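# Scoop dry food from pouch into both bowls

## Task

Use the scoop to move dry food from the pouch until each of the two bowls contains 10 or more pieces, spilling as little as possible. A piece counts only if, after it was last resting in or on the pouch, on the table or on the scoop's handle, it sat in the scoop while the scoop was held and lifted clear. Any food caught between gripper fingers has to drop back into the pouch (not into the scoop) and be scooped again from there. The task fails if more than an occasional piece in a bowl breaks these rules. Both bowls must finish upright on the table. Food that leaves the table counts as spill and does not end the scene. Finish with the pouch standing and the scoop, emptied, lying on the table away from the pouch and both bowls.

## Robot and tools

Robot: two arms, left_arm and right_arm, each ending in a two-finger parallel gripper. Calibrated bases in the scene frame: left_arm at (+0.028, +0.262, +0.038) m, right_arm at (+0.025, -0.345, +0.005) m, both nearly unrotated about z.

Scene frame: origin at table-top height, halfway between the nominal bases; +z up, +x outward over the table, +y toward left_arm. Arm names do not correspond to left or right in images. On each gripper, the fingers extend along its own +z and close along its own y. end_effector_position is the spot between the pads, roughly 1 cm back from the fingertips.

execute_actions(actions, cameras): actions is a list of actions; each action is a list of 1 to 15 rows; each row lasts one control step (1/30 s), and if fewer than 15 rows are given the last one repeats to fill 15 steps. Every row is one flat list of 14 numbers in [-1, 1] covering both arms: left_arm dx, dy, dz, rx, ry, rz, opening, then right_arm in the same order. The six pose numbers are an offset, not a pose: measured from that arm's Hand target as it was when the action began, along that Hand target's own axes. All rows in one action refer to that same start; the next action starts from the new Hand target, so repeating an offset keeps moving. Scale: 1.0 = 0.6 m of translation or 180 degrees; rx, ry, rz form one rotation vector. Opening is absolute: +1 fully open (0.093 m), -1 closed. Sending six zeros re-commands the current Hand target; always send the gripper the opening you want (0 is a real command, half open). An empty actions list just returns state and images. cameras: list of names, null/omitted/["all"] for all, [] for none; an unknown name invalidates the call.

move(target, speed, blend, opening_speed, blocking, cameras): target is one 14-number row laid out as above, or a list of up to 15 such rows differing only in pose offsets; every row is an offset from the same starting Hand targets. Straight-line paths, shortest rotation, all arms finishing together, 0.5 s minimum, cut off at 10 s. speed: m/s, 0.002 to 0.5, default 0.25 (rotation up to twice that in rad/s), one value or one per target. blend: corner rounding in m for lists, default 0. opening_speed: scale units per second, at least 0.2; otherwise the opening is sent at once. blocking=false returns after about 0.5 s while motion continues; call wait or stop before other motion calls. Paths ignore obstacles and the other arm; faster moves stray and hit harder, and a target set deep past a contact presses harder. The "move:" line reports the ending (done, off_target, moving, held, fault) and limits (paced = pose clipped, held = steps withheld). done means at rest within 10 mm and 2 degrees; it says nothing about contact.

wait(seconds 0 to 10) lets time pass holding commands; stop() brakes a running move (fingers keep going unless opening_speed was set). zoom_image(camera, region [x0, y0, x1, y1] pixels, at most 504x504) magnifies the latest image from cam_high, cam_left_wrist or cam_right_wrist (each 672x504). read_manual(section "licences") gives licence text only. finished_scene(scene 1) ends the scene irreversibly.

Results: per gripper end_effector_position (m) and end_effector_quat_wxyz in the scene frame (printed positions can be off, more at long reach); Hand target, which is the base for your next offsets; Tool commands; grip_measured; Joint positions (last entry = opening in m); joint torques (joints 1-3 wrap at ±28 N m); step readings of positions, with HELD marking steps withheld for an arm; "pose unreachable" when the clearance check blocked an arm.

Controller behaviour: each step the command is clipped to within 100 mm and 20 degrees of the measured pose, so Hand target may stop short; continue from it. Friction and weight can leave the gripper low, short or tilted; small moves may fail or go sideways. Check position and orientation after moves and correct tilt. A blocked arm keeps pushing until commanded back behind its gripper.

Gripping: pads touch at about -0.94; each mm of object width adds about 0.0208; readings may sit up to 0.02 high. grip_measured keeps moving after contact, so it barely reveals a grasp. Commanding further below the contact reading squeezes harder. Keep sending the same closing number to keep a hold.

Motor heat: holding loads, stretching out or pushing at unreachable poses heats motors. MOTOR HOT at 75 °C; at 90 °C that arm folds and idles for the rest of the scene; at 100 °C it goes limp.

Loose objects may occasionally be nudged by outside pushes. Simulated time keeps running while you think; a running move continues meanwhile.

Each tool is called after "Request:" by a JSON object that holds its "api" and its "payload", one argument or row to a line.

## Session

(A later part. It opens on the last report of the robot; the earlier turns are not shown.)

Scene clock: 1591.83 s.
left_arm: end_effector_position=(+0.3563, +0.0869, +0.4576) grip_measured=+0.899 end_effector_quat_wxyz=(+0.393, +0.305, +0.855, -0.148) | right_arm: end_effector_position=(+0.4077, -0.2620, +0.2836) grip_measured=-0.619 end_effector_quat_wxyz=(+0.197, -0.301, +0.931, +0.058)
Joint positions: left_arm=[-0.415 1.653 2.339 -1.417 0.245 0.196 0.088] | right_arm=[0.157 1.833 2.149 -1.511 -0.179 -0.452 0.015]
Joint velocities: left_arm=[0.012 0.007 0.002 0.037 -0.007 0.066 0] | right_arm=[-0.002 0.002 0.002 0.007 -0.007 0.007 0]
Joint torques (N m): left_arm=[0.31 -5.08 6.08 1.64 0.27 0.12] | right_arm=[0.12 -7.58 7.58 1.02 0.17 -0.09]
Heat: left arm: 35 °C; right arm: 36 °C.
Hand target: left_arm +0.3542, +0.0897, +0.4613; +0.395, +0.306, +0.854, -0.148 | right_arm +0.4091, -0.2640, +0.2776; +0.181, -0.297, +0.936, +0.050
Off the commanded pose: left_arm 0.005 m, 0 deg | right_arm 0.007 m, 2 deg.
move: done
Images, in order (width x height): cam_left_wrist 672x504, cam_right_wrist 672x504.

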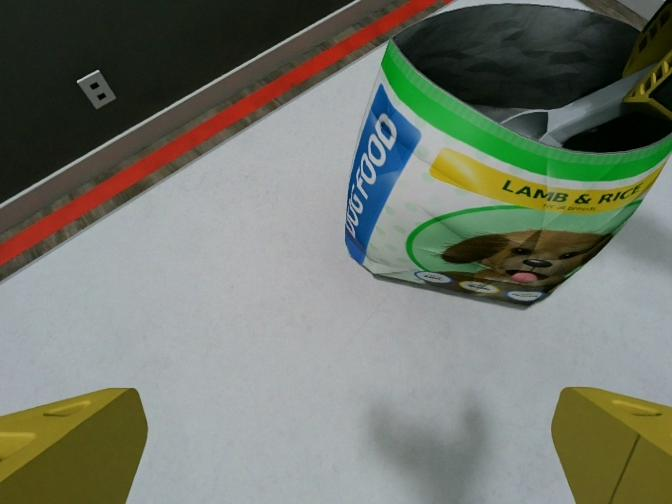

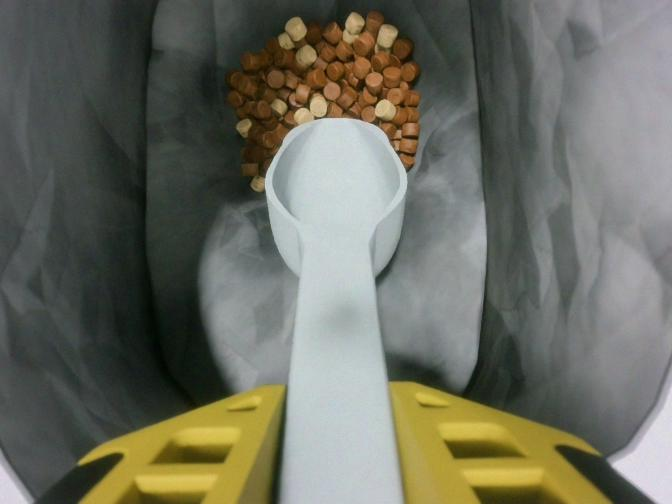

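Request:
{"api": "move", "payload": {
  "target": [0,0,0,0,0,0,0.9,0.0127,0,0.0452,0,0.0083,0,-0.93],
  "speed": 0.06,
  "cameras": ["cam_right_wrist"]
}}

Scene clock: 1614.63 s.
left_arm: end_effector_position=(+0.3563, +0.0869, +0.4576) grip_measured=+0.899 end_effector_quat_wxyz=(+0.393, +0.305, +0.855, -0.148) | right_arm: end_effector_position=(+0.4196, -0.2541, +0.2650) grip_measured=-0.619 end_effector_quat_wxyz=(+0.202, -0.301, +0.930, +0.062)
Joint positions: left_arm=[-0.415 1.653 2.339 -1.417 0.245 0.196 0.088] | right_arm=[0.17 1.833 2.059 -1.411 -0.185 -0.439 0.015]
Joint velocities: left_arm=[0.022 0.002 0.002 -0.066 -0.022 0.037 0] | right_arm=[0.002 -0.022 0.027 -0.037 0.022 0.007 0]
Joint torques (N m): left_arm=[0.31 -5.11 6.08 1.64 0.27 0.12] | right_arm=[-0.16 -10.18 3.08 1 0.39 -0.17]
Heat: left arm: 35 °C; right arm: 35 °C.
Hand target: left_arm +0.3542, +0.0897, +0.4613; +0.395, +0.306, +0.854, -0.148 | right_arm +0.4118, -0.2624, +0.2496; +0.169, -0.298, +0.938, +0.046
Off the commanded pose: left_arm 0.005 m, 0 deg | right_arm 0.019 m, 4 deg.
move: off_target (right_arm)
Images, in order (width x height): cam_right_wrist 672x504.

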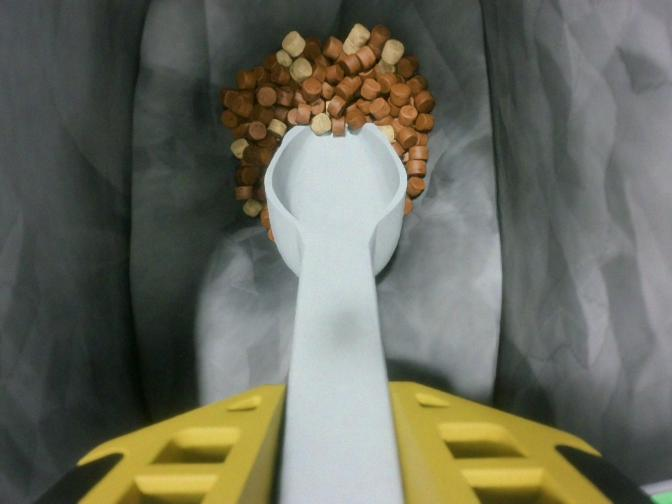

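Request:
{"api": "move", "payload": {
  "target": [0,0,0,0,0,0,0.9,-0.0332,0,0.0241,0,-0.0644,0,-0.93],
  "speed": 0.06,
  "cameras": ["cam_right_wrist"]
}}

Scene clock: 1626.47 s.
left_arm: end_effector_position=(+0.3563, +0.0869, +0.4576) grip_measured=+0.899 end_effector_quat_wxyz=(+0.393, +0.305, +0.855, -0.148) | right_arm: end_effector_position=(+0.4213, -0.2462, +0.2511) grip_measured=-0.619 end_effector_quat_wxyz=(+0.255, -0.298, +0.916, +0.080)
Joint positions: left_arm=[-0.415 1.653 2.339 -1.417 0.245 0.196 0.088] | right_arm=[0.168 1.706 1.791 -1.165 -0.236 -0.422 0.015]
Joint velocities: left_arm=[-0.002 0.002 0.002 -0.066 0.037 0.022 -0.001] | right_arm=[-0.002 -0.012 -0.002 -0.051 -0.051 0.037 0]
Joint torques (N m): left_arm=[0.32 -5.11 6.08 1.64 0.27 0.12] | right_arm=[-0.9 -8.88 3.52 2.11 -0.02 -0.04]
Heat: left arm: 35 °C; right arm: 34 °C.
Hand target: left_arm +0.3542, +0.0897, +0.4613; +0.395, +0.306, +0.854, -0.148 | right_arm +0.4313, -0.2484, +0.2425; +0.262, -0.291, +0.917, +0.077
Off the commanded pose: left_arm 0.005 m, 0 deg | right_arm 0.013 m, 1 deg.
move: off_target (right_arm)
Images, in order (width x height): cam_right_wrist 672x504.

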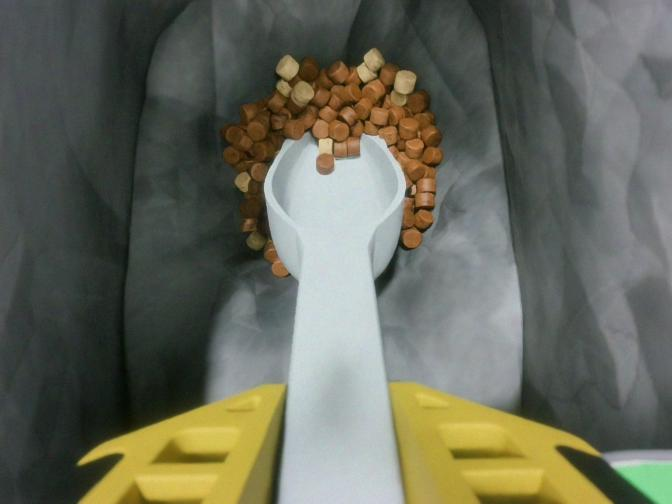

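Request:
{"api": "move", "payload": {
  "target": [0,0,0,0,0,0,0.9,-0.0413,0,0.0304,0,0,0,-0.93],
  "speed": 0.06,
  "cameras": ["cam_right_wrist"]
}}

Scene clock: 1657.17 s.
left_arm: end_effector_position=(+0.3563, +0.0869, +0.4576) grip_measured=+0.899 end_effector_quat_wxyz=(+0.393, +0.305, +0.855, -0.148) | right_arm: end_effector_position=(+0.4277, -0.2408, +0.2554) grip_measured=-0.619 end_effector_quat_wxyz=(+0.250, -0.286, +0.922, +0.080)
Joint positions: left_arm=[-0.415 1.653 2.339 -1.417 0.245 0.196 0.088] | right_arm=[0.185 1.747 1.861 -1.197 -0.22 -0.381 0.015]
Joint velocities: left_arm=[-0.007 -0.032 0.002 -0.066 0.022 -0.051 0] | right_arm=[0.002 0.002 0.007 -0.081 -0.037 0.037 -0.001]
Joint torques (N m): left_arm=[0.31 -5.11 6.08 1.65 0.27 0.12] | right_arm=[1.26 -3.63 6.71 2.43 0.03 -0.1]
Heat: left arm: 36 °C; right arm: 37 °C.
Hand target: left_arm +0.3542, +0.0897, +0.4613; +0.395, +0.306, +0.854, -0.148 | right_arm +0.4563, -0.2304, +0.2405; +0.262, -0.291, +0.917, +0.077
Off the commanded pose: left_arm 0.005 m, 0 deg | right_arm 0.034 m, 2 deg.
move: off_target (right_arm)
Images, in order (width x height): cam_right_wrist 672x504.

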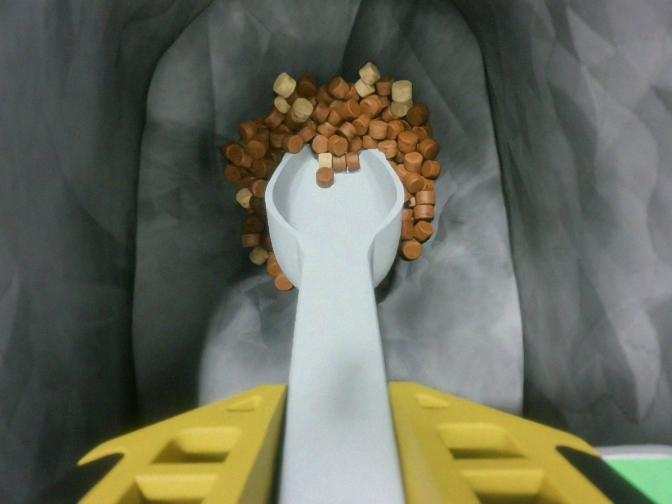

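Request:
{"api": "move", "payload": {
  "target": [0,0,0,0,0,0,0.9,0.0207,0,-0.0587,0,0,0,-1],
  "speed": 0.06,
  "cameras": ["cam_right_wrist"]
}}

Scene clock: 1680.63 s.
left_arm: end_effector_position=(+0.3563, +0.0869, +0.4576) grip_measured=+0.899 end_effector_quat_wxyz=(+0.393, +0.305, +0.855, -0.148) | right_arm: end_effector_position=(+0.4265, -0.2443, +0.2576) grip_measured=-0.619 end_effector_quat_wxyz=(+0.249, -0.289, +0.921, +0.083)
Joint positions: left_arm=[-0.415 1.653 2.339 -1.417 0.245 0.196 0.088] | right_arm=[0.171 1.747 1.87 -1.212 -0.234 -0.399 0.015]
Joint velocities: left_arm=[-0.012 -0.007 -0.012 -0.066 -0.051 0.022 0] | right_arm=[0.002 0.002 -0.007 0.007 0.051 -0.007 -0.001]
Joint torques (N m): left_arm=[0.32 -5.08 6.06 1.64 0.28 0.13] | right_arm=[-0.95 -10.03 7.76 1.62 -0.03 -0.24]
Heat: left arm: 36 °C; right arm: 37 °C.
Hand target: left_arm +0.3542, +0.0897, +0.4614; +0.395, +0.306, +0.854, -0.148 | right_arm +0.4323, -0.2474, +0.2636; +0.262, -0.291, +0.917, +0.077
Off the commanded pose: left_arm 0.005 m, 0 deg | right_arm 0.009 m, 2 deg.
move: done
Images, in order (width x height): cam_right_wrist 672x504.

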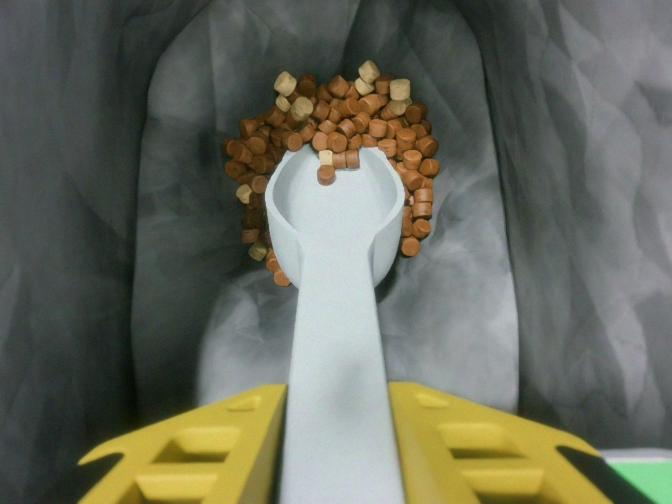

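Request:
{"api": "move", "payload": {
  "target": [0,0,0,0,0,0,0.9,-0.0333,0,0.0285,0,-0.022,0,-1],
  "speed": 0.04
}}

Scene clock: 1688.30 s.
left_arm: end_effector_position=(+0.3563, +0.0869, +0.4576) grip_measured=+0.899 end_effector_quat_wxyz=(+0.393, +0.305, +0.855, -0.148) | right_arm: end_effector_position=(+0.4296, -0.2424, +0.2596) grip_measured=-0.619 end_effector_quat_wxyz=(+0.256, -0.281, +0.921, +0.087)
Joint positions: left_arm=[-0.415 1.653 2.339 -1.417 0.245 0.196 0.088] | right_arm=[0.173 1.747 1.87 -1.196 -0.238 -0.378 0.015]
Joint velocities: left_arm=[-0.002 -0.007 0.012 -0.007 0.022 -0.051 0] | right_arm=[-0.007 -0.002 0.027 0.051 -0.022 -0.081 0]
Joint torques (N m): left_arm=[0.32 -5.09 6.06 1.65 0.27 0.12] | right_arm=[0.85 -8.13 5.18 2.69 -0.15 -0.12]
Heat: left arm: 36 °C; right arm: 36 °C.
Hand target: left_arm +0.3542, +0.0897, +0.4614; +0.395, +0.306, +0.854, -0.148 | right_arm +0.4536, -0.2321, +0.2598; +0.294, -0.288, +0.907, +0.087
Off the commanded pose: left_arm 0.005 m, 0 deg | right_arm 0.026 m, 5 deg.
move: off_target (right_arm)

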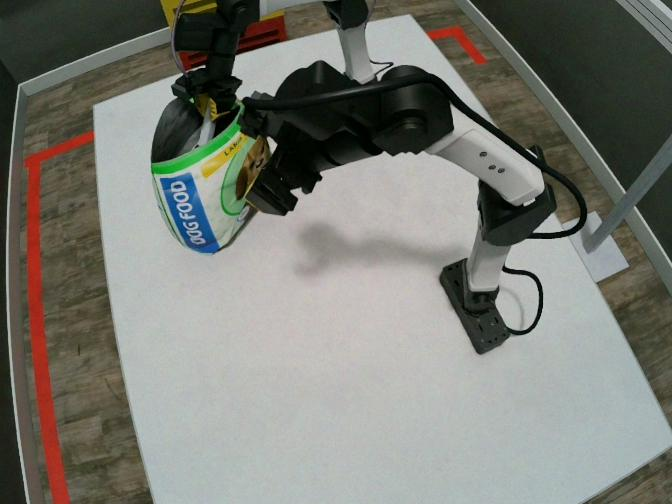

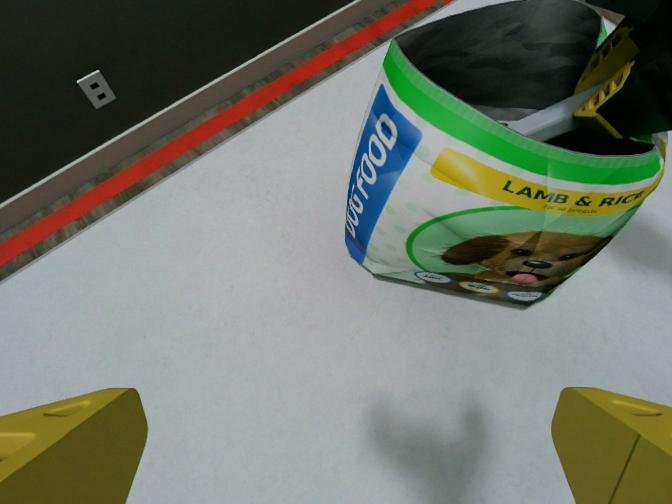

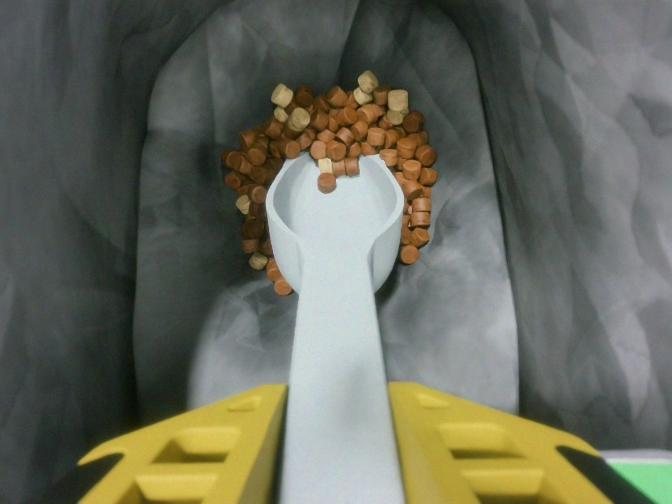

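Request:
{"api": "zoom_image", "payload": {
  "camera": "cam_left_wrist",
  "region": [380, 0, 672, 220]
}}

Request:
{"api": "zoom_image", "payload": {
  "camera": "cam_high",
  "region": [130, 50, 290, 180]
}}

Scaled by 1.726 from the camera's 672x504 image, which has a finer 960x720 frame.

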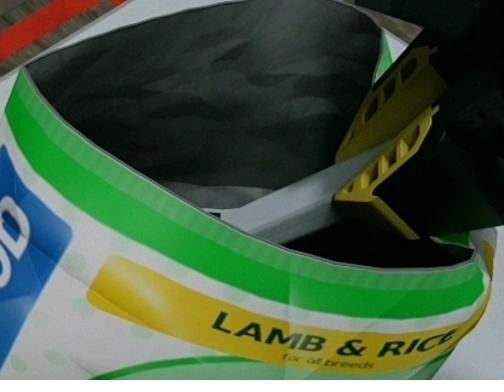

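Scaled by 3.150 from the camera's 672x504 image, which has a finer 960x720 frame.

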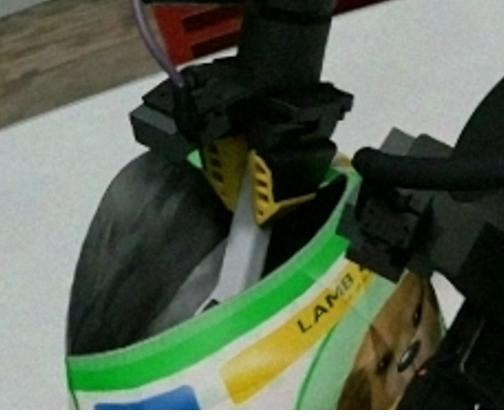

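Request:
{"api": "move", "payload": {
  "target": [0,0,0,0,0,0,0.9,-0.0097,0,-0.0135,0,0,0,-1],
  "speed": 0.04,
  "cameras": ["cam_right_wrist"]
}}

Scene clock: 1711.57 s.
left_arm: end_effector_position=(+0.3563, +0.0869, +0.4576) grip_measured=+0.899 end_effector_quat_wxyz=(+0.393, +0.305, +0.855, -0.148) | right_arm: end_effector_position=(+0.4364, -0.2392, +0.2670) grip_measured=-0.619 end_effector_quat_wxyz=(+0.274, -0.284, +0.915, +0.087)
Joint positions: left_arm=[-0.415 1.653 2.339 -1.417 0.245 0.196 0.088] | right_arm=[0.177 1.75 1.888 -1.172 -0.242 -0.378 0.015]
Joint velocities: left_arm=[-0.017 0.002 0.002 -0.051 -0.007 0.022 0] | right_arm=[-0.002 -0.007 -0.002 0.007 0.007 -0.066 0]
Joint torques (N m): left_arm=[0.29 -5.11 6.06 1.65 0.27 0.12] | right_arm=[0.43 -7.05 8.84 2.09 -0.12 -0.11]
Heat: left arm: 36 °C; right arm: 38 °C.
Hand target: left_arm +0.3542, +0.0897, +0.4614; +0.395, +0.306, +0.854, -0.148 | right_arm +0.4534, -0.2321, +0.2698; +0.294, -0.288, +0.907, +0.088
Off the commanded pose: left_arm 0.005 m, 0 deg | right_arm 0.019 m, 2 deg.
move: off_target (right_arm)
Images, in order (width x height): cam_right_wrist 672x504.

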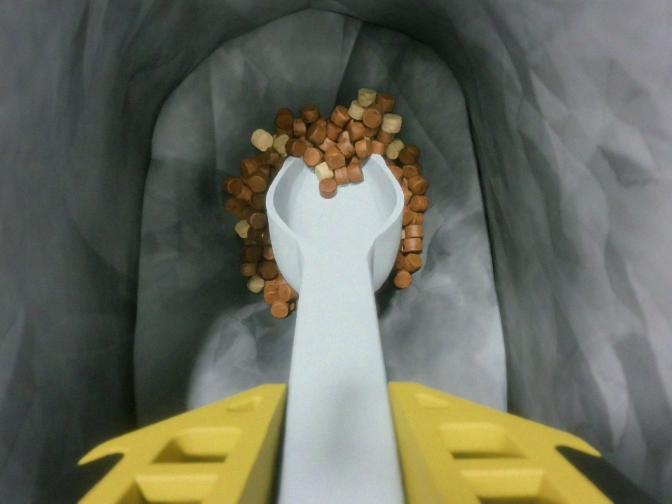

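Request:
{"api": "move", "payload": {
  "target": [0,0,0,0,0,0,0.9,-0.05,0,0.012,0,-0.022,0,-1],
  "speed": 0.05,
  "cameras": ["cam_right_wrist"]
}}

Scene clock: 1718.90 s.
left_arm: end_effector_position=(+0.3563, +0.0869, +0.4576) grip_measured=+0.899 end_effector_quat_wxyz=(+0.393, +0.305, +0.855, -0.148) | right_arm: end_effector_position=(+0.4457, -0.2316, +0.2759) grip_measured=-0.619 end_effector_quat_wxyz=(+0.282, -0.277, +0.914, +0.089)
Joint positions: left_arm=[-0.415 1.653 2.339 -1.417 0.245 0.196 0.088] | right_arm=[0.193 1.79 1.964 -1.187 -0.235 -0.346 0.015]
Joint velocities: left_arm=[0.007 0.007 -0.007 -0.007 0.051 0.007 0] | right_arm=[-0.017 -0.007 0.002 0.051 0.007 -0.037 0]
Joint torques (N m): left_arm=[0.32 -5.08 6.05 1.65 0.27 0.13] | right_arm=[1.13 -6.28 8.59 2.79 -0.29 -0.06]
Heat: left arm: 36 °C; right arm: 37 °C.
Hand target: left_arm +0.3542, +0.0897, +0.4614; +0.395, +0.306, +0.854, -0.148 | right_arm +0.4767, -0.2155, +0.2818; +0.325, -0.284, +0.897, +0.097
Off the commanded pose: left_arm 0.005 m, 0 deg | right_arm 0.035 m, 6 deg.
move: off_target (right_arm)
Images, in order (width x height): cam_right_wrist 672x504.

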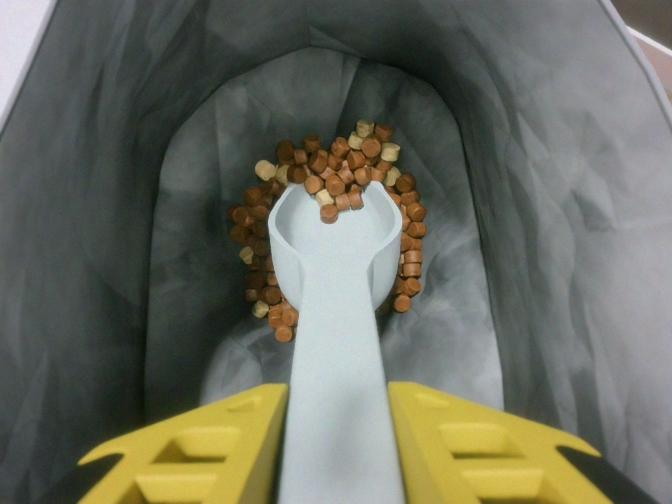

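Request:
{"api": "move", "payload": {
  "target": [
    [0,0,0,0,0,0,0.9,0.0547,0,-0.05,0,0,0,-1],
    [0,0,0,0,0,0,0.9,0.0568,0,-0.0972,0,-0.0467,0,-1]
  ],
  "speed": 0.06
}}

Scene clock: 1744.17 s.
left_arm: end_effector_position=(+0.3563, +0.0869, +0.4576) grip_measured=+0.899 end_effector_quat_wxyz=(+0.393, +0.305, +0.855, -0.148) | right_arm: end_effector_position=(+0.4281, -0.2498, +0.2910) grip_measured=-0.619 end_effector_quat_wxyz=(+0.369, -0.277, +0.879, +0.123)
Joint positions: left_arm=[-0.415 1.653 2.339 -1.417 0.245 0.196 0.088] | right_arm=[0.1 1.567 1.656 -0.94 -0.381 -0.385 0.015]
Joint velocities: left_arm=[-0.012 0.002 -0.002 -0.11 0.022 -0.11 0] | right_arm=[-0.012 -0.012 -0.002 0.007 -0.037 0.037 0.001]
Joint torques (N m): left_arm=[0.29 -5.08 6.06 1.64 0.27 0.12] | right_arm=[-1.05 -12.23 5.44 2.07 -0.17 -0.11]
Heat: left arm: 37 °C; right arm: 41 °C.
Hand target: left_arm +0.3542, +0.0897, +0.4614; +0.395, +0.306, +0.854, -0.148 | right_arm +0.4250, -0.2526, +0.3033; +0.390, -0.275, +0.871, +0.121
Off the commanded pose: left_arm 0.005 m, 0 deg | right_arm 0.014 m, 3 deg.
move: off_target (right_arm)

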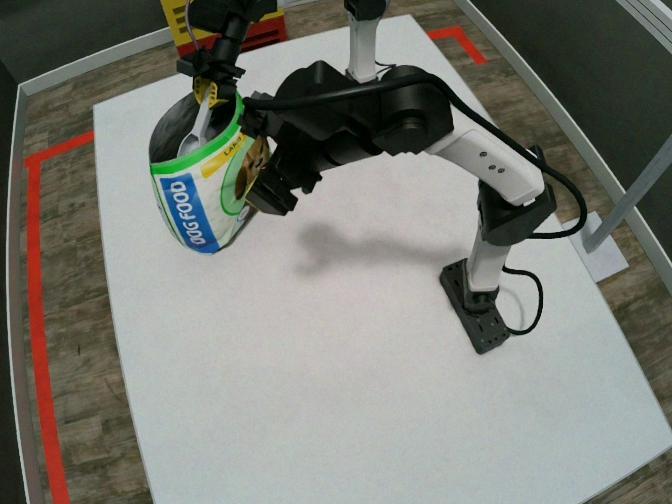

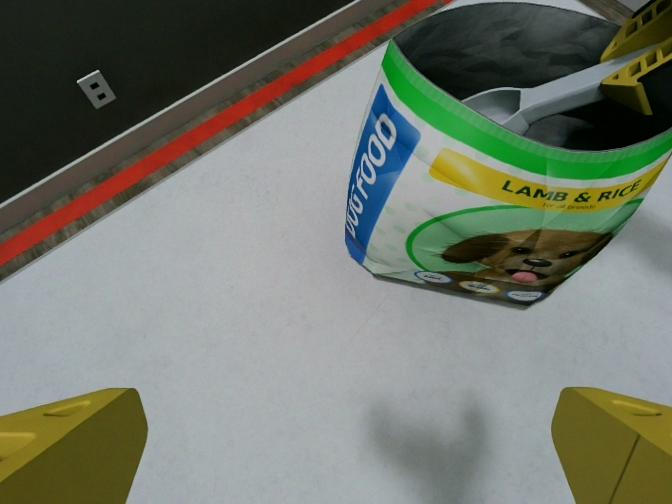

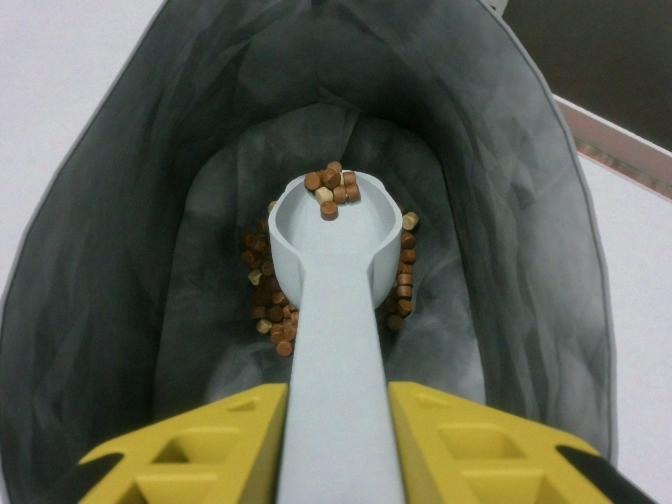

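Request:
{"api": "move", "payload": {
  "target": [
    [0,0,0,0,0,0,0.9,-0.0087,0,-0.0527,0,-0.0556,0,-1],
    [0,0,0,0,0,0,0.9,-0.0233,0,-0.1037,0,-0.1333,0,-1],
    [0,0,0,0,0,0,0.9,-0.0517,0,-0.1472,0,-0.2056,0,-1]
  ],
  "speed": 0.08,
  "blend": 0.01
}}

Scene clock: 1759.13 s.
left_arm: end_effector_position=(+0.3563, +0.0869, +0.4576) grip_measured=+0.899 end_effector_quat_wxyz=(+0.393, +0.305, +0.855, -0.148) | right_arm: end_effector_position=(+0.3948, -0.2783, +0.3773) grip_measured=-0.619 end_effector_quat_wxyz=(+0.634, -0.215, +0.712, +0.212)
Joint positions: left_arm=[-0.415 1.653 2.339 -1.417 0.245 0.196 0.088] | right_arm=[-0.107 1.156 1.096 -0.083 -0.736 -0.066 0.015]
Joint velocities: left_arm=[-0.002 0.022 -0.002 -0.066 0.007 -0.007 -0.001] | right_arm=[-0.007 -0.002 -0.002 -0.022 -0.022 0.051 0.001]
Joint torques (N m): left_arm=[0.31 -5.09 6.08 1.65 0.27 0.12] | right_arm=[-0.94 -7.16 5.97 2.43 -0.03 -0.08]
Heat: left arm: 37 °C; right arm: 41 °C.
Hand target: left_arm +0.3542, +0.0897, +0.4614; +0.395, +0.306, +0.854, -0.148 | right_arm +0.3892, -0.2796, +0.3846; +0.647, -0.217, +0.701, +0.208
Off the commanded pose: left_arm 0.005 m, 0 deg | right_arm 0.011 m, 2 deg.
move: off_target (right_arm)

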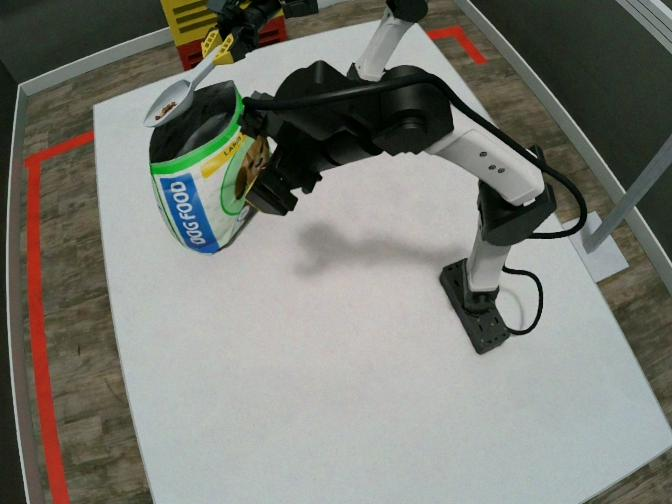

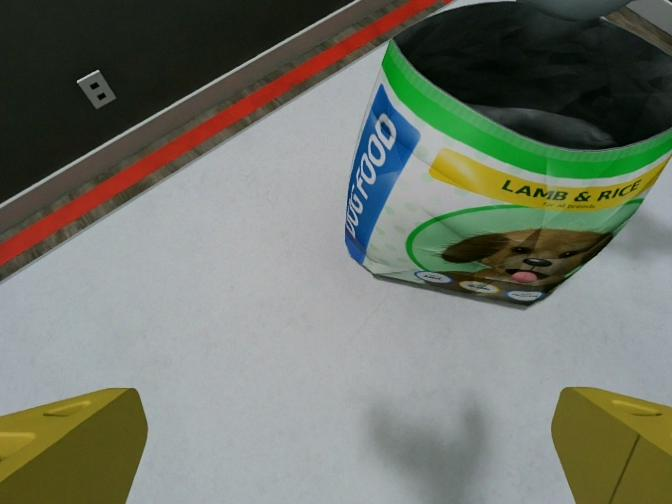

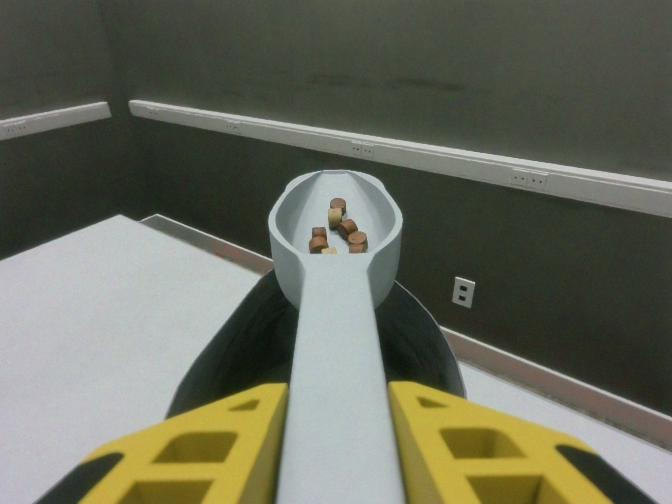

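Request:
{"api": "zoom_image", "payload": {
  "camera": "cam_right_wrist",
  "region": [250, 160, 420, 290]
}}

Request:
{"api": "zoom_image", "payload": {
  "camera": "cam_high",
  "region": [130, 60, 250, 150]
}}

Scaled by 2.965 from the camera's 672x504 image, which has a finer 960x720 frame.

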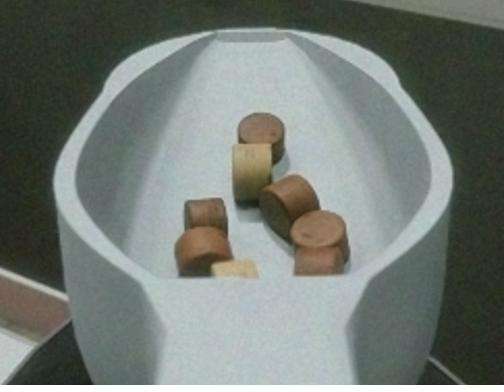

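Scaled by 4.200 from the camera's 672x504 image, which has a finer 960x720 frame.

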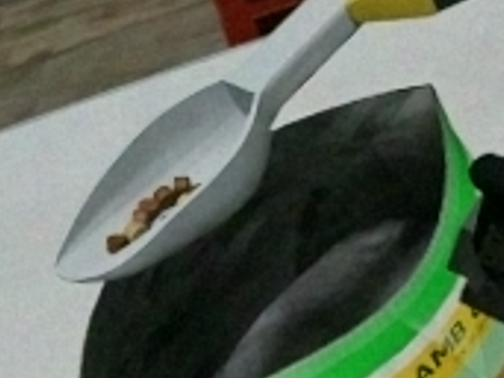

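Request:
{"api": "move", "payload": {
  "target": [0,0,0,0,0,0,0.9,0.012,-0.1395,-0.1852,0.1378,0.0408,0.0164,-1],
  "speed": 0.15,
  "cameras": ["cam_high", "cam_right_wrist"]
}}

Scene clock: 1822.43 s.
left_arm: end_effector_position=(+0.3563, +0.0869, +0.4576) grip_measured=+0.899 end_effector_quat_wxyz=(+0.393, +0.305, +0.855, -0.148) | right_arm: end_effector_position=(+0.3518, -0.4146, +0.3646) grip_measured=-0.619 end_effector_quat_wxyz=(+0.612, -0.055, +0.785, +0.075)
Joint positions: left_arm=[-0.415 1.653 2.339 -1.417 0.245 0.196 0.088] | right_arm=[-0.524 1.036 1.129 -0.414 -0.708 -0.161 0.015]
Joint velocities: left_arm=[0.007 0.002 0.002 -0.051 0.066 0.022 0] | right_arm=[-0.017 -0.007 -0.007 -0.007 -0.022 -0.081 0.001]
Joint torques (N m): left_arm=[0.34 -5.12 6.05 1.65 0.27 0.11] | right_arm=[-0.94 -5.04 10.19 2.16 -0.04 -0.21]
Heat: left arm: 37 °C; right arm: 43 °C.
Hand target: left_arm +0.3542, +0.0897, +0.4614; +0.395, +0.306, +0.854, -0.148 | right_arm +0.3464, -0.4144, +0.3855; +0.630, -0.065, +0.772, +0.059
Off the commanded pose: left_arm 0.005 m, 0 deg | right_arm 0.021 m, 3 deg.
move: off_target (right_arm)
Images, in order (width x height): cam_high 672x504, cam_right_wrist 672x504.

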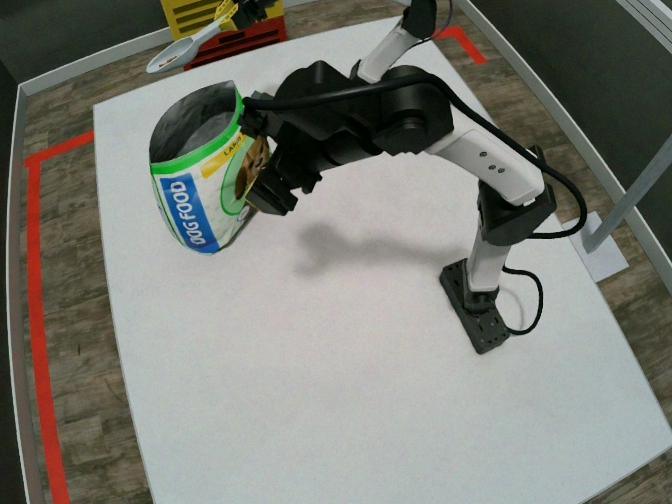

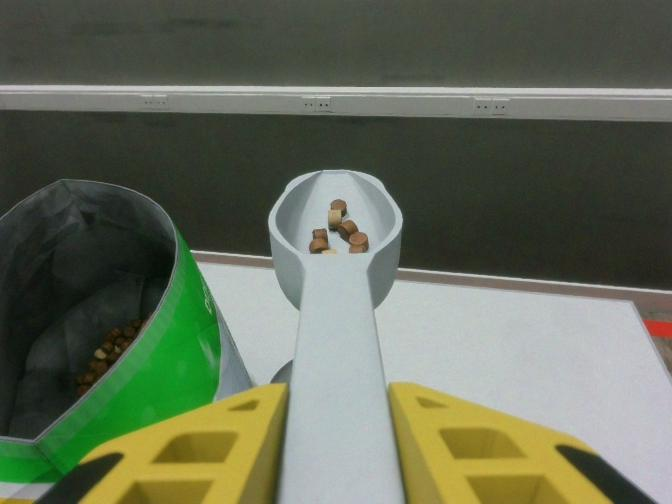

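Request:
{"api": "move", "payload": {
  "target": [0,0,0,0,0,0,0.9,0.1662,0.004,0.0731,0,0.1022,0,-1],
  "speed": 0.12,
  "cameras": ["cam_right_wrist"]
}}

Scene clock: 1832.27 s.
left_arm: end_effector_position=(+0.3563, +0.0869, +0.4576) grip_measured=+0.899 end_effector_quat_wxyz=(+0.393, +0.305, +0.855, -0.148) | right_arm: end_effector_position=(+0.3672, -0.4092, +0.2865) grip_measured=-0.619 end_effector_quat_wxyz=(+0.504, -0.072, +0.860, +0.040)
Joint positions: left_arm=[-0.415 1.653 2.339 -1.417 0.245 0.196 0.088] | right_arm=[-0.399 1.132 1.102 -0.561 -0.5 -0.315 0.015]
Joint velocities: left_arm=[-0.007 -0.007 -0.007 -0.037 -0.007 -0.051 -0.001] | right_arm=[-0.007 0.007 -0.012 -0.051 -0.007 -0.007 0]
Joint torques (N m): left_arm=[0.31 -5.09 6.06 1.64 0.27 0.12] | right_arm=[0.49 -3.4 6.06 2.13 -0.06 -0.21]
Heat: left arm: 38 °C; right arm: 41 °C.
Hand target: left_arm +0.3542, +0.0897, +0.4614; +0.395, +0.306, +0.854, -0.148 | right_arm +0.3686, -0.4074, +0.2789; +0.497, -0.075, +0.864, +0.043
Off the commanded pose: left_arm 0.005 m, 0 deg | right_arm 0.008 m, 1 deg.
move: done
Images, in order (width x height): cam_right_wrist 672x504.

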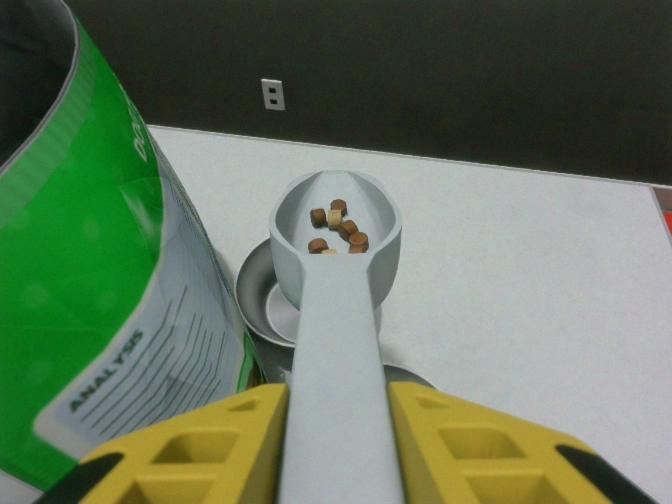

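Request:
{"api": "move", "payload": {
  "target": [0,0,0,0,0,0,0.9,0.1717,-0.018,0.0818,-0.0497,-0.0287,-0.0259,-1],
  "speed": 0.1,
  "cameras": ["cam_right_wrist", "cam_high"]
}}

Scene clock: 1865.40 s.
left_arm: end_effector_position=(+0.3563, +0.0869, +0.4576) grip_measured=+0.899 end_effector_quat_wxyz=(+0.393, +0.305, +0.855, -0.148) | right_arm: end_effector_position=(+0.3632, -0.4185, +0.1695) grip_measured=-0.619 end_effector_quat_wxyz=(+0.526, -0.145, +0.833, +0.094)
Joint positions: left_arm=[-0.415 1.653 2.339 -1.417 0.245 0.196 0.088] | right_arm=[-0.551 1.242 0.674 -0.095 -0.802 -0.506 0.015]
Joint velocities: left_arm=[-0.002 -0.002 0.002 0.007 0.081 -0.022 -0.001] | right_arm=[0.012 -0.002 -0.007 -0.007 -0.007 -0.022 0.001]
Joint torques (N m): left_arm=[0.29 -5.09 6.06 1.65 0.28 0.12] | right_arm=[-0.91 -4.12 5.75 2.13 -0.32 -0.21]
Heat: left arm: 38 °C; right arm: 40 °C.
Hand target: left_arm +0.3542, +0.0897, +0.4614; +0.395, +0.306, +0.854, -0.148 | right_arm +0.3630, -0.4197, +0.1655; +0.529, -0.146, +0.831, +0.096
Off the commanded pose: left_arm 0.005 m, 0 deg | right_arm 0.005 m, 0 deg.
move: done
Images, in order (width x height): cam_high 672x504, cam_right_wrist 672x504.

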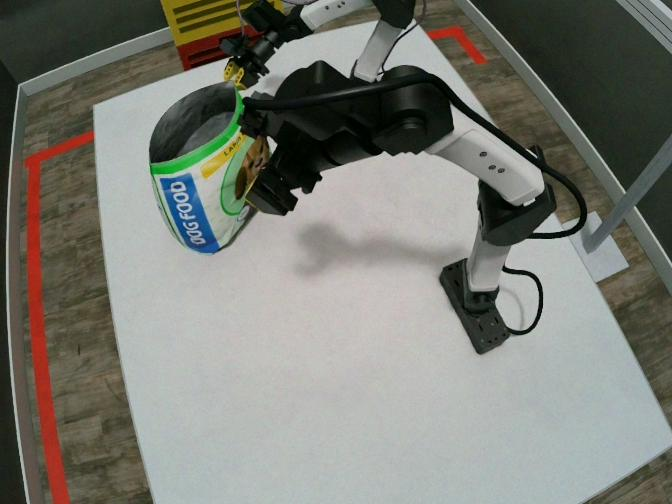

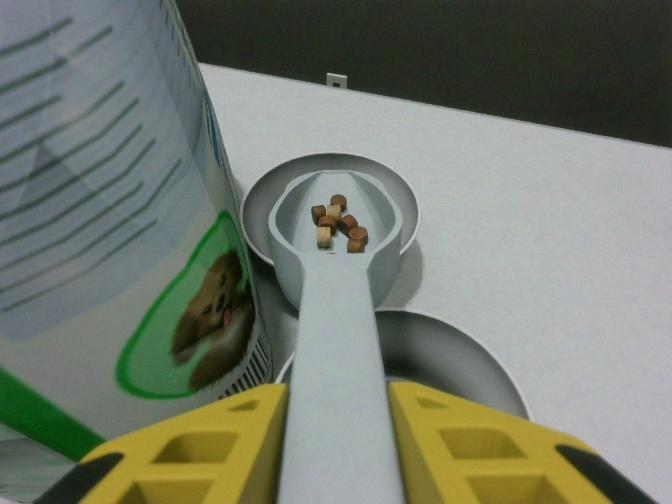

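Request:
{"api": "move", "payload": {
  "target": [0,0,0,0,0,0,0.9,-0.166,-0.0188,0.0992,-0.0312,0.2056,-0.0318,-1],
  "speed": 0.12,
  "cameras": ["cam_right_wrist", "cam_high"]
}}

Scene clock: 1900.37 s.
left_arm: end_effector_position=(+0.3563, +0.0869, +0.4576) grip_measured=+0.899 end_effector_quat_wxyz=(+0.393, +0.305, +0.855, -0.148) | right_arm: end_effector_position=(+0.4488, -0.3969, +0.2326) grip_measured=-0.619 end_effector_quat_wxyz=(+0.232, -0.232, +0.943, +0.051)
Joint positions: left_arm=[-0.415 1.653 2.339 -1.417 0.245 0.196 0.088] | right_arm=[-0.218 1.87 1.952 -1.274 -0.299 -0.661 0.015]
Joint velocities: left_arm=[0.002 0.002 0.002 0.007 0.007 -0.037 -0.001] | right_arm=[0.002 -0.002 -0.007 0.051 0.037 0.007 0.001]
Joint torques (N m): left_arm=[0.31 -5.09 6.05 1.64 0.27 0.12] | right_arm=[0.28 -9.14 9.21 1.19 -0.11 -0.21]
Heat: left arm: 38 °C; right arm: 38 °C.
Hand target: left_arm +0.3542, +0.0897, +0.4614; +0.395, +0.306, +0.854, -0.148 | right_arm +0.4547, -0.3959, +0.2332; +0.232, -0.237, +0.942, +0.050
Off the commanded pose: left_arm 0.005 m, 0 deg | right_arm 0.009 m, 1 deg.
move: done
Images, in order (width x height): cam_high 672x504, cam_right_wrist 672x504.

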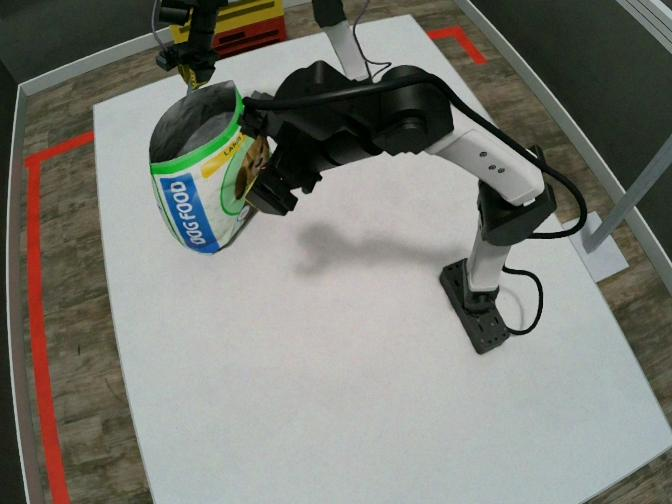

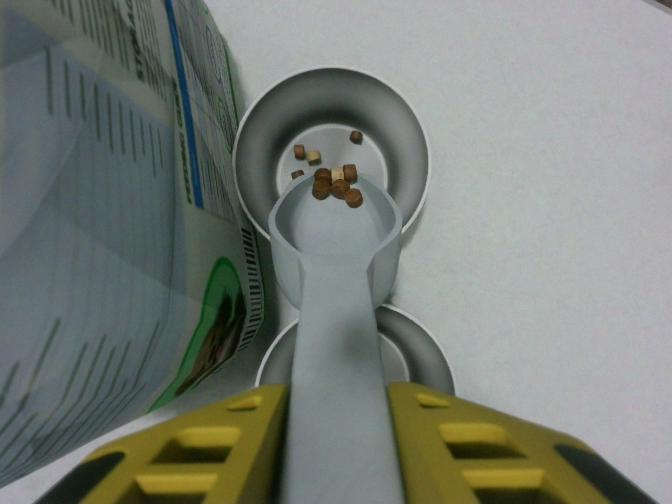

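Request:
{"api": "move", "payload": {
  "target": [0,0,0,0,0,0,0.9,-0.0558,0,0.0051,0,0.0556,0,-1],
  "speed": 0.15,
  "cameras": ["cam_right_wrist"]
}}

Scene clock: 1908.50 s.
left_arm: end_effector_position=(+0.3563, +0.0869, +0.4576) grip_measured=+0.899 end_effector_quat_wxyz=(+0.393, +0.305, +0.855, -0.148) | right_arm: end_effector_position=(+0.4772, -0.3818, +0.2497) grip_measured=-0.619 end_effector_quat_wxyz=(+0.182, -0.238, +0.954, +0.016)
Joint positions: left_arm=[-0.415 1.653 2.339 -1.417 0.245 0.196 0.088] | right_arm=[-0.122 2.141 2.471 -1.57 -0.164 -0.603 0.015]
Joint velocities: left_arm=[-0.017 0.002 0.007 -0.051 0.037 0.007 0] | right_arm=[0.007 -0.002 -0.012 -0.037 -0.066 0.066 0.001]
Joint torques (N m): left_arm=[0.32 -5.08 6.08 1.65 0.27 0.13] | right_arm=[0.35 -10.85 8.17 1.1 -0.02 -0.09]
Heat: left arm: 38 °C; right arm: 37 °C.
Hand target: left_arm +0.3542, +0.0897, +0.4614; +0.395, +0.306, +0.854, -0.148 | right_arm +0.4820, -0.3808, +0.2471; +0.149, -0.241, +0.958, +0.027
Off the commanded pose: left_arm 0.005 m, 0 deg | right_arm 0.006 m, 4 deg.
joint sent to its limit (right arm) — joint 4 (wrist pitch), lower limit. The joint targets are off in orientation, not in position.
move: off_target (right_arm)
Images, in order (width x height): cam_right_wrist 672x504.

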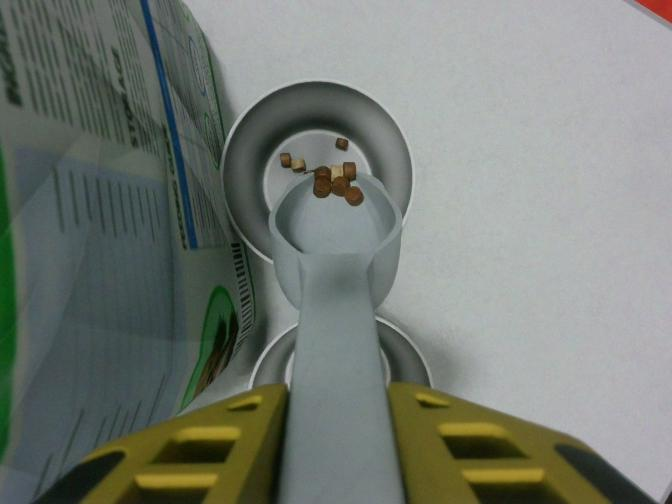

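Request:
{"api": "execute_actions", "payload": {
  "actions": [
    [[0,0,0,0,0,0,0.9,0,0,0.02,0,0,0,-1],[0,0,0,0,0,0,0.9,0,0,0.025,0,0,0,-1],[0,0,0,0,0,0,0.9,0,0,0.02,0,0,0,-1],[0,0,0,0,0,0,0.9,0,0,-0.02,0,-0.01,0,-1],[0,0,0,0,0,0,0.9,0,0,-0.025,0,-0.02,0,-1],[0,0,0,0,0,0,0.9,0,0,-0.02,0,-0.02,0,-1],[0,0,0,0,0,0,0.9,0,0,0.02,0,0,0,-1],[0,0,0,0,0,0,0.9,0,0,0.025,0,0,0,-1],[0,0,0,0,0,0,0.9,0,0,0.02,0,0,0,-1],[0,0,0,0,0,0,0.9,0,0,-0.02,0,-0.01,0,-1],[0,0,0,0,0,0,0.9,0,0,-0.025,0,-0.02,0,-1],[0,0,0,0,0,0,0.9,0,0,-0.02,0,-0.02,0,-1],[0,0,0,0,0,0,0.9,0,0,0,0,0,0,-1],[0,0,0,0,0,0,0.9,0,0,0,0,0,0,-1],[0,0,0,0,0,0,0.9,0,0,0,0,0,0,-1]]
  ],
  "cameras": ["cam_right_wrist"]
}}

Scene clock: 1918.37 s.
left_arm: end_effector_position=(+0.3563, +0.0869, +0.4576) grip_measured=+0.899 end_effector_quat_wxyz=(+0.393, +0.305, +0.855, -0.148) | right_arm: end_effector_position=(+0.4788, -0.3833, +0.2452) grip_measured=-0.619 end_effector_quat_wxyz=(+0.177, -0.237, +0.955, +0.018)
Joint positions: left_arm=[-0.415 1.653 2.339 -1.417 0.245 0.196 0.088] | right_arm=[-0.125 2.156 2.479 -1.574 -0.165 -0.603 0.015]
Joint velocities: left_arm=[-0.007 -0.007 0.017 -0.007 -0.051 -0.051 0] | right_arm=[0.002 -0.002 0.007 0.051 -0.037 0.022 0.001]
Joint torques (N m): left_arm=[0.32 -5.11 6.06 1.64 0.27 0.12] | right_arm=[0.46 -12.51 7.46 1.13 0.01 -0.09]
Heat: left arm: 38 °C; right arm: 36 °C.
Hand target: left_arm +0.3542, +0.0897, +0.4614; +0.395, +0.306, +0.854, -0.148 | right_arm +0.4819, -0.3808, +0.2471; +0.149, -0.241, +0.959, +0.027
Off the commanded pose: left_arm 0.005 m, 0 deg | right_arm 0.004 m, 3 deg.
joint sent to its limit (right arm) — joint 4 (wrist pitch), lower limit. The joint targets are off in orientation, not in position.
Step readings (end_effector_position of left_arm | right_arm):
0: (+0.3563, +0.0869, +0.4576) | (+0.4770, -0.3818, +0.2496)
1: (+0.3563, +0.0869, +0.4576) | (+0.4772, -0.3819, +0.2484)
2: (+0.3563, +0.0869, +0.4576) | (+0.4779, -0.3817, +0.2475)
4: (+0.3563, +0.0869, +0.4576) | (+0.4788, -0.3812, +0.2452)
8: (+0.3563, +0.0869, +0.4576) | (+0.4788, -0.3807, +0.2462)
15: (+0.3563, +0.0869, +0.4576) | (+0.4789, -0.3821, +0.2454)
Images, in order (width x height): cam_right_wrist 672x504.

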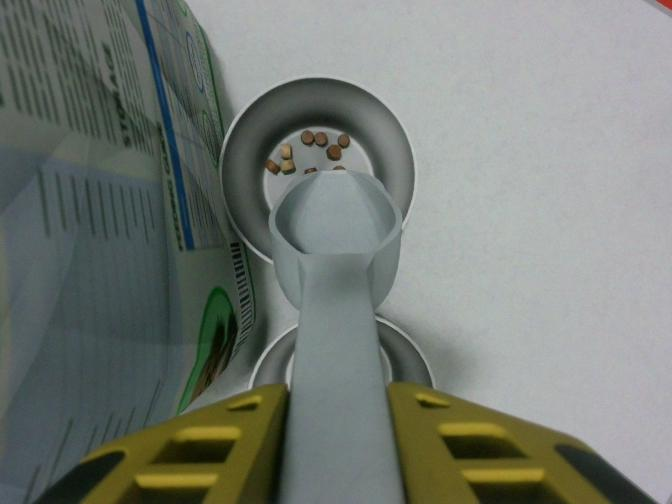

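Request:
{"api": "move", "payload": {
  "target": [0,0,0,0,0,0,0.9,0.0563,0,-0.1568,0,-0.155,0,-1],
  "speed": 0.2
}}

Scene clock: 1927.97 s.
left_arm: end_effector_position=(+0.3563, +0.0869, +0.4576) grip_measured=+0.899 end_effector_quat_wxyz=(+0.393, +0.305, +0.855, -0.148) | right_arm: end_effector_position=(+0.4314, -0.4110, +0.3123) grip_measured=-0.619 end_effector_quat_wxyz=(+0.357, -0.219, +0.903, +0.098)
Joint positions: left_arm=[-0.415 1.653 2.339 -1.417 0.245 0.196 0.088] | right_arm=[-0.36 1.755 2.01 -1.286 -0.56 -0.696 0.015]
Joint velocities: left_arm=[-0.012 -0.002 -0.007 -0.022 0.037 0.066 0] | right_arm=[0.002 -0.017 -0.022 0.007 -0.095 0.022 0]
Joint torques (N m): left_arm=[0.32 -5.11 6.06 1.65 0.27 0.12] | right_arm=[-0.62 -13.44 4.77 1.72 -0.34 -0.2]
Heat: left arm: 38 °C; right arm: 35 °C.
Hand target: left_arm +0.3542, +0.0897, +0.4614; +0.395, +0.306, +0.854, -0.148 | right_arm +0.4276, -0.4095, +0.3242; +0.376, -0.225, +0.895, +0.090
Off the commanded pose: left_arm 0.005 m, 0 deg | right_arm 0.015 m, 3 deg.
move: off_target (right_arm)

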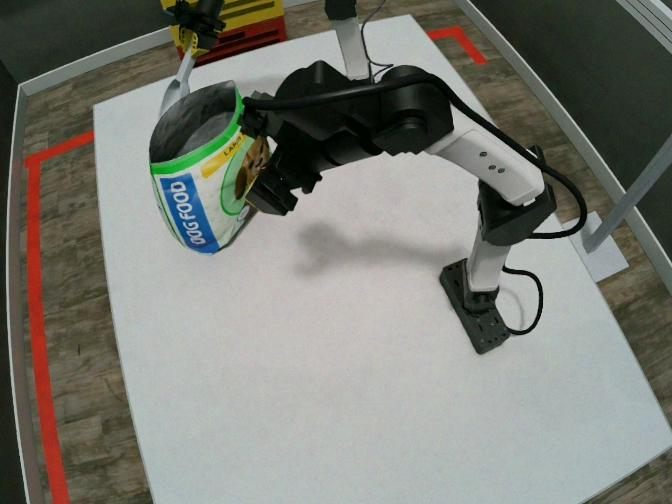

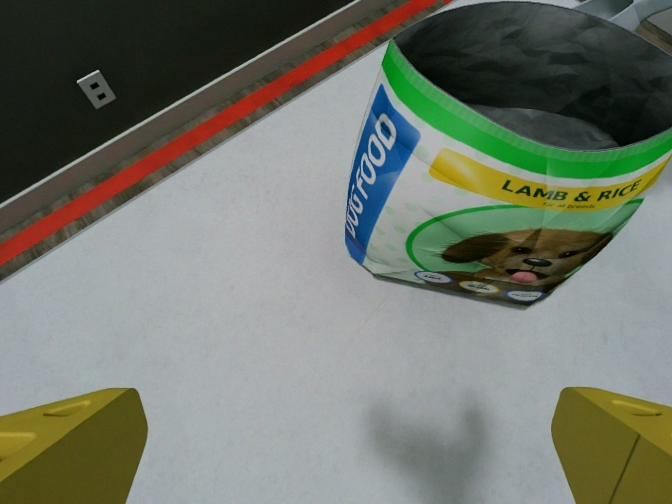

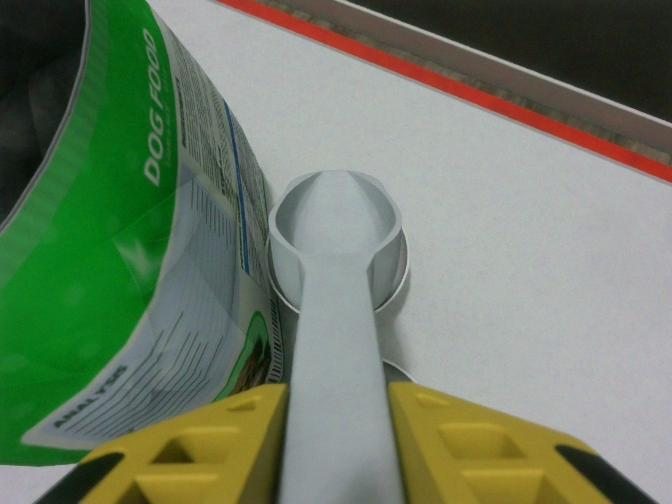

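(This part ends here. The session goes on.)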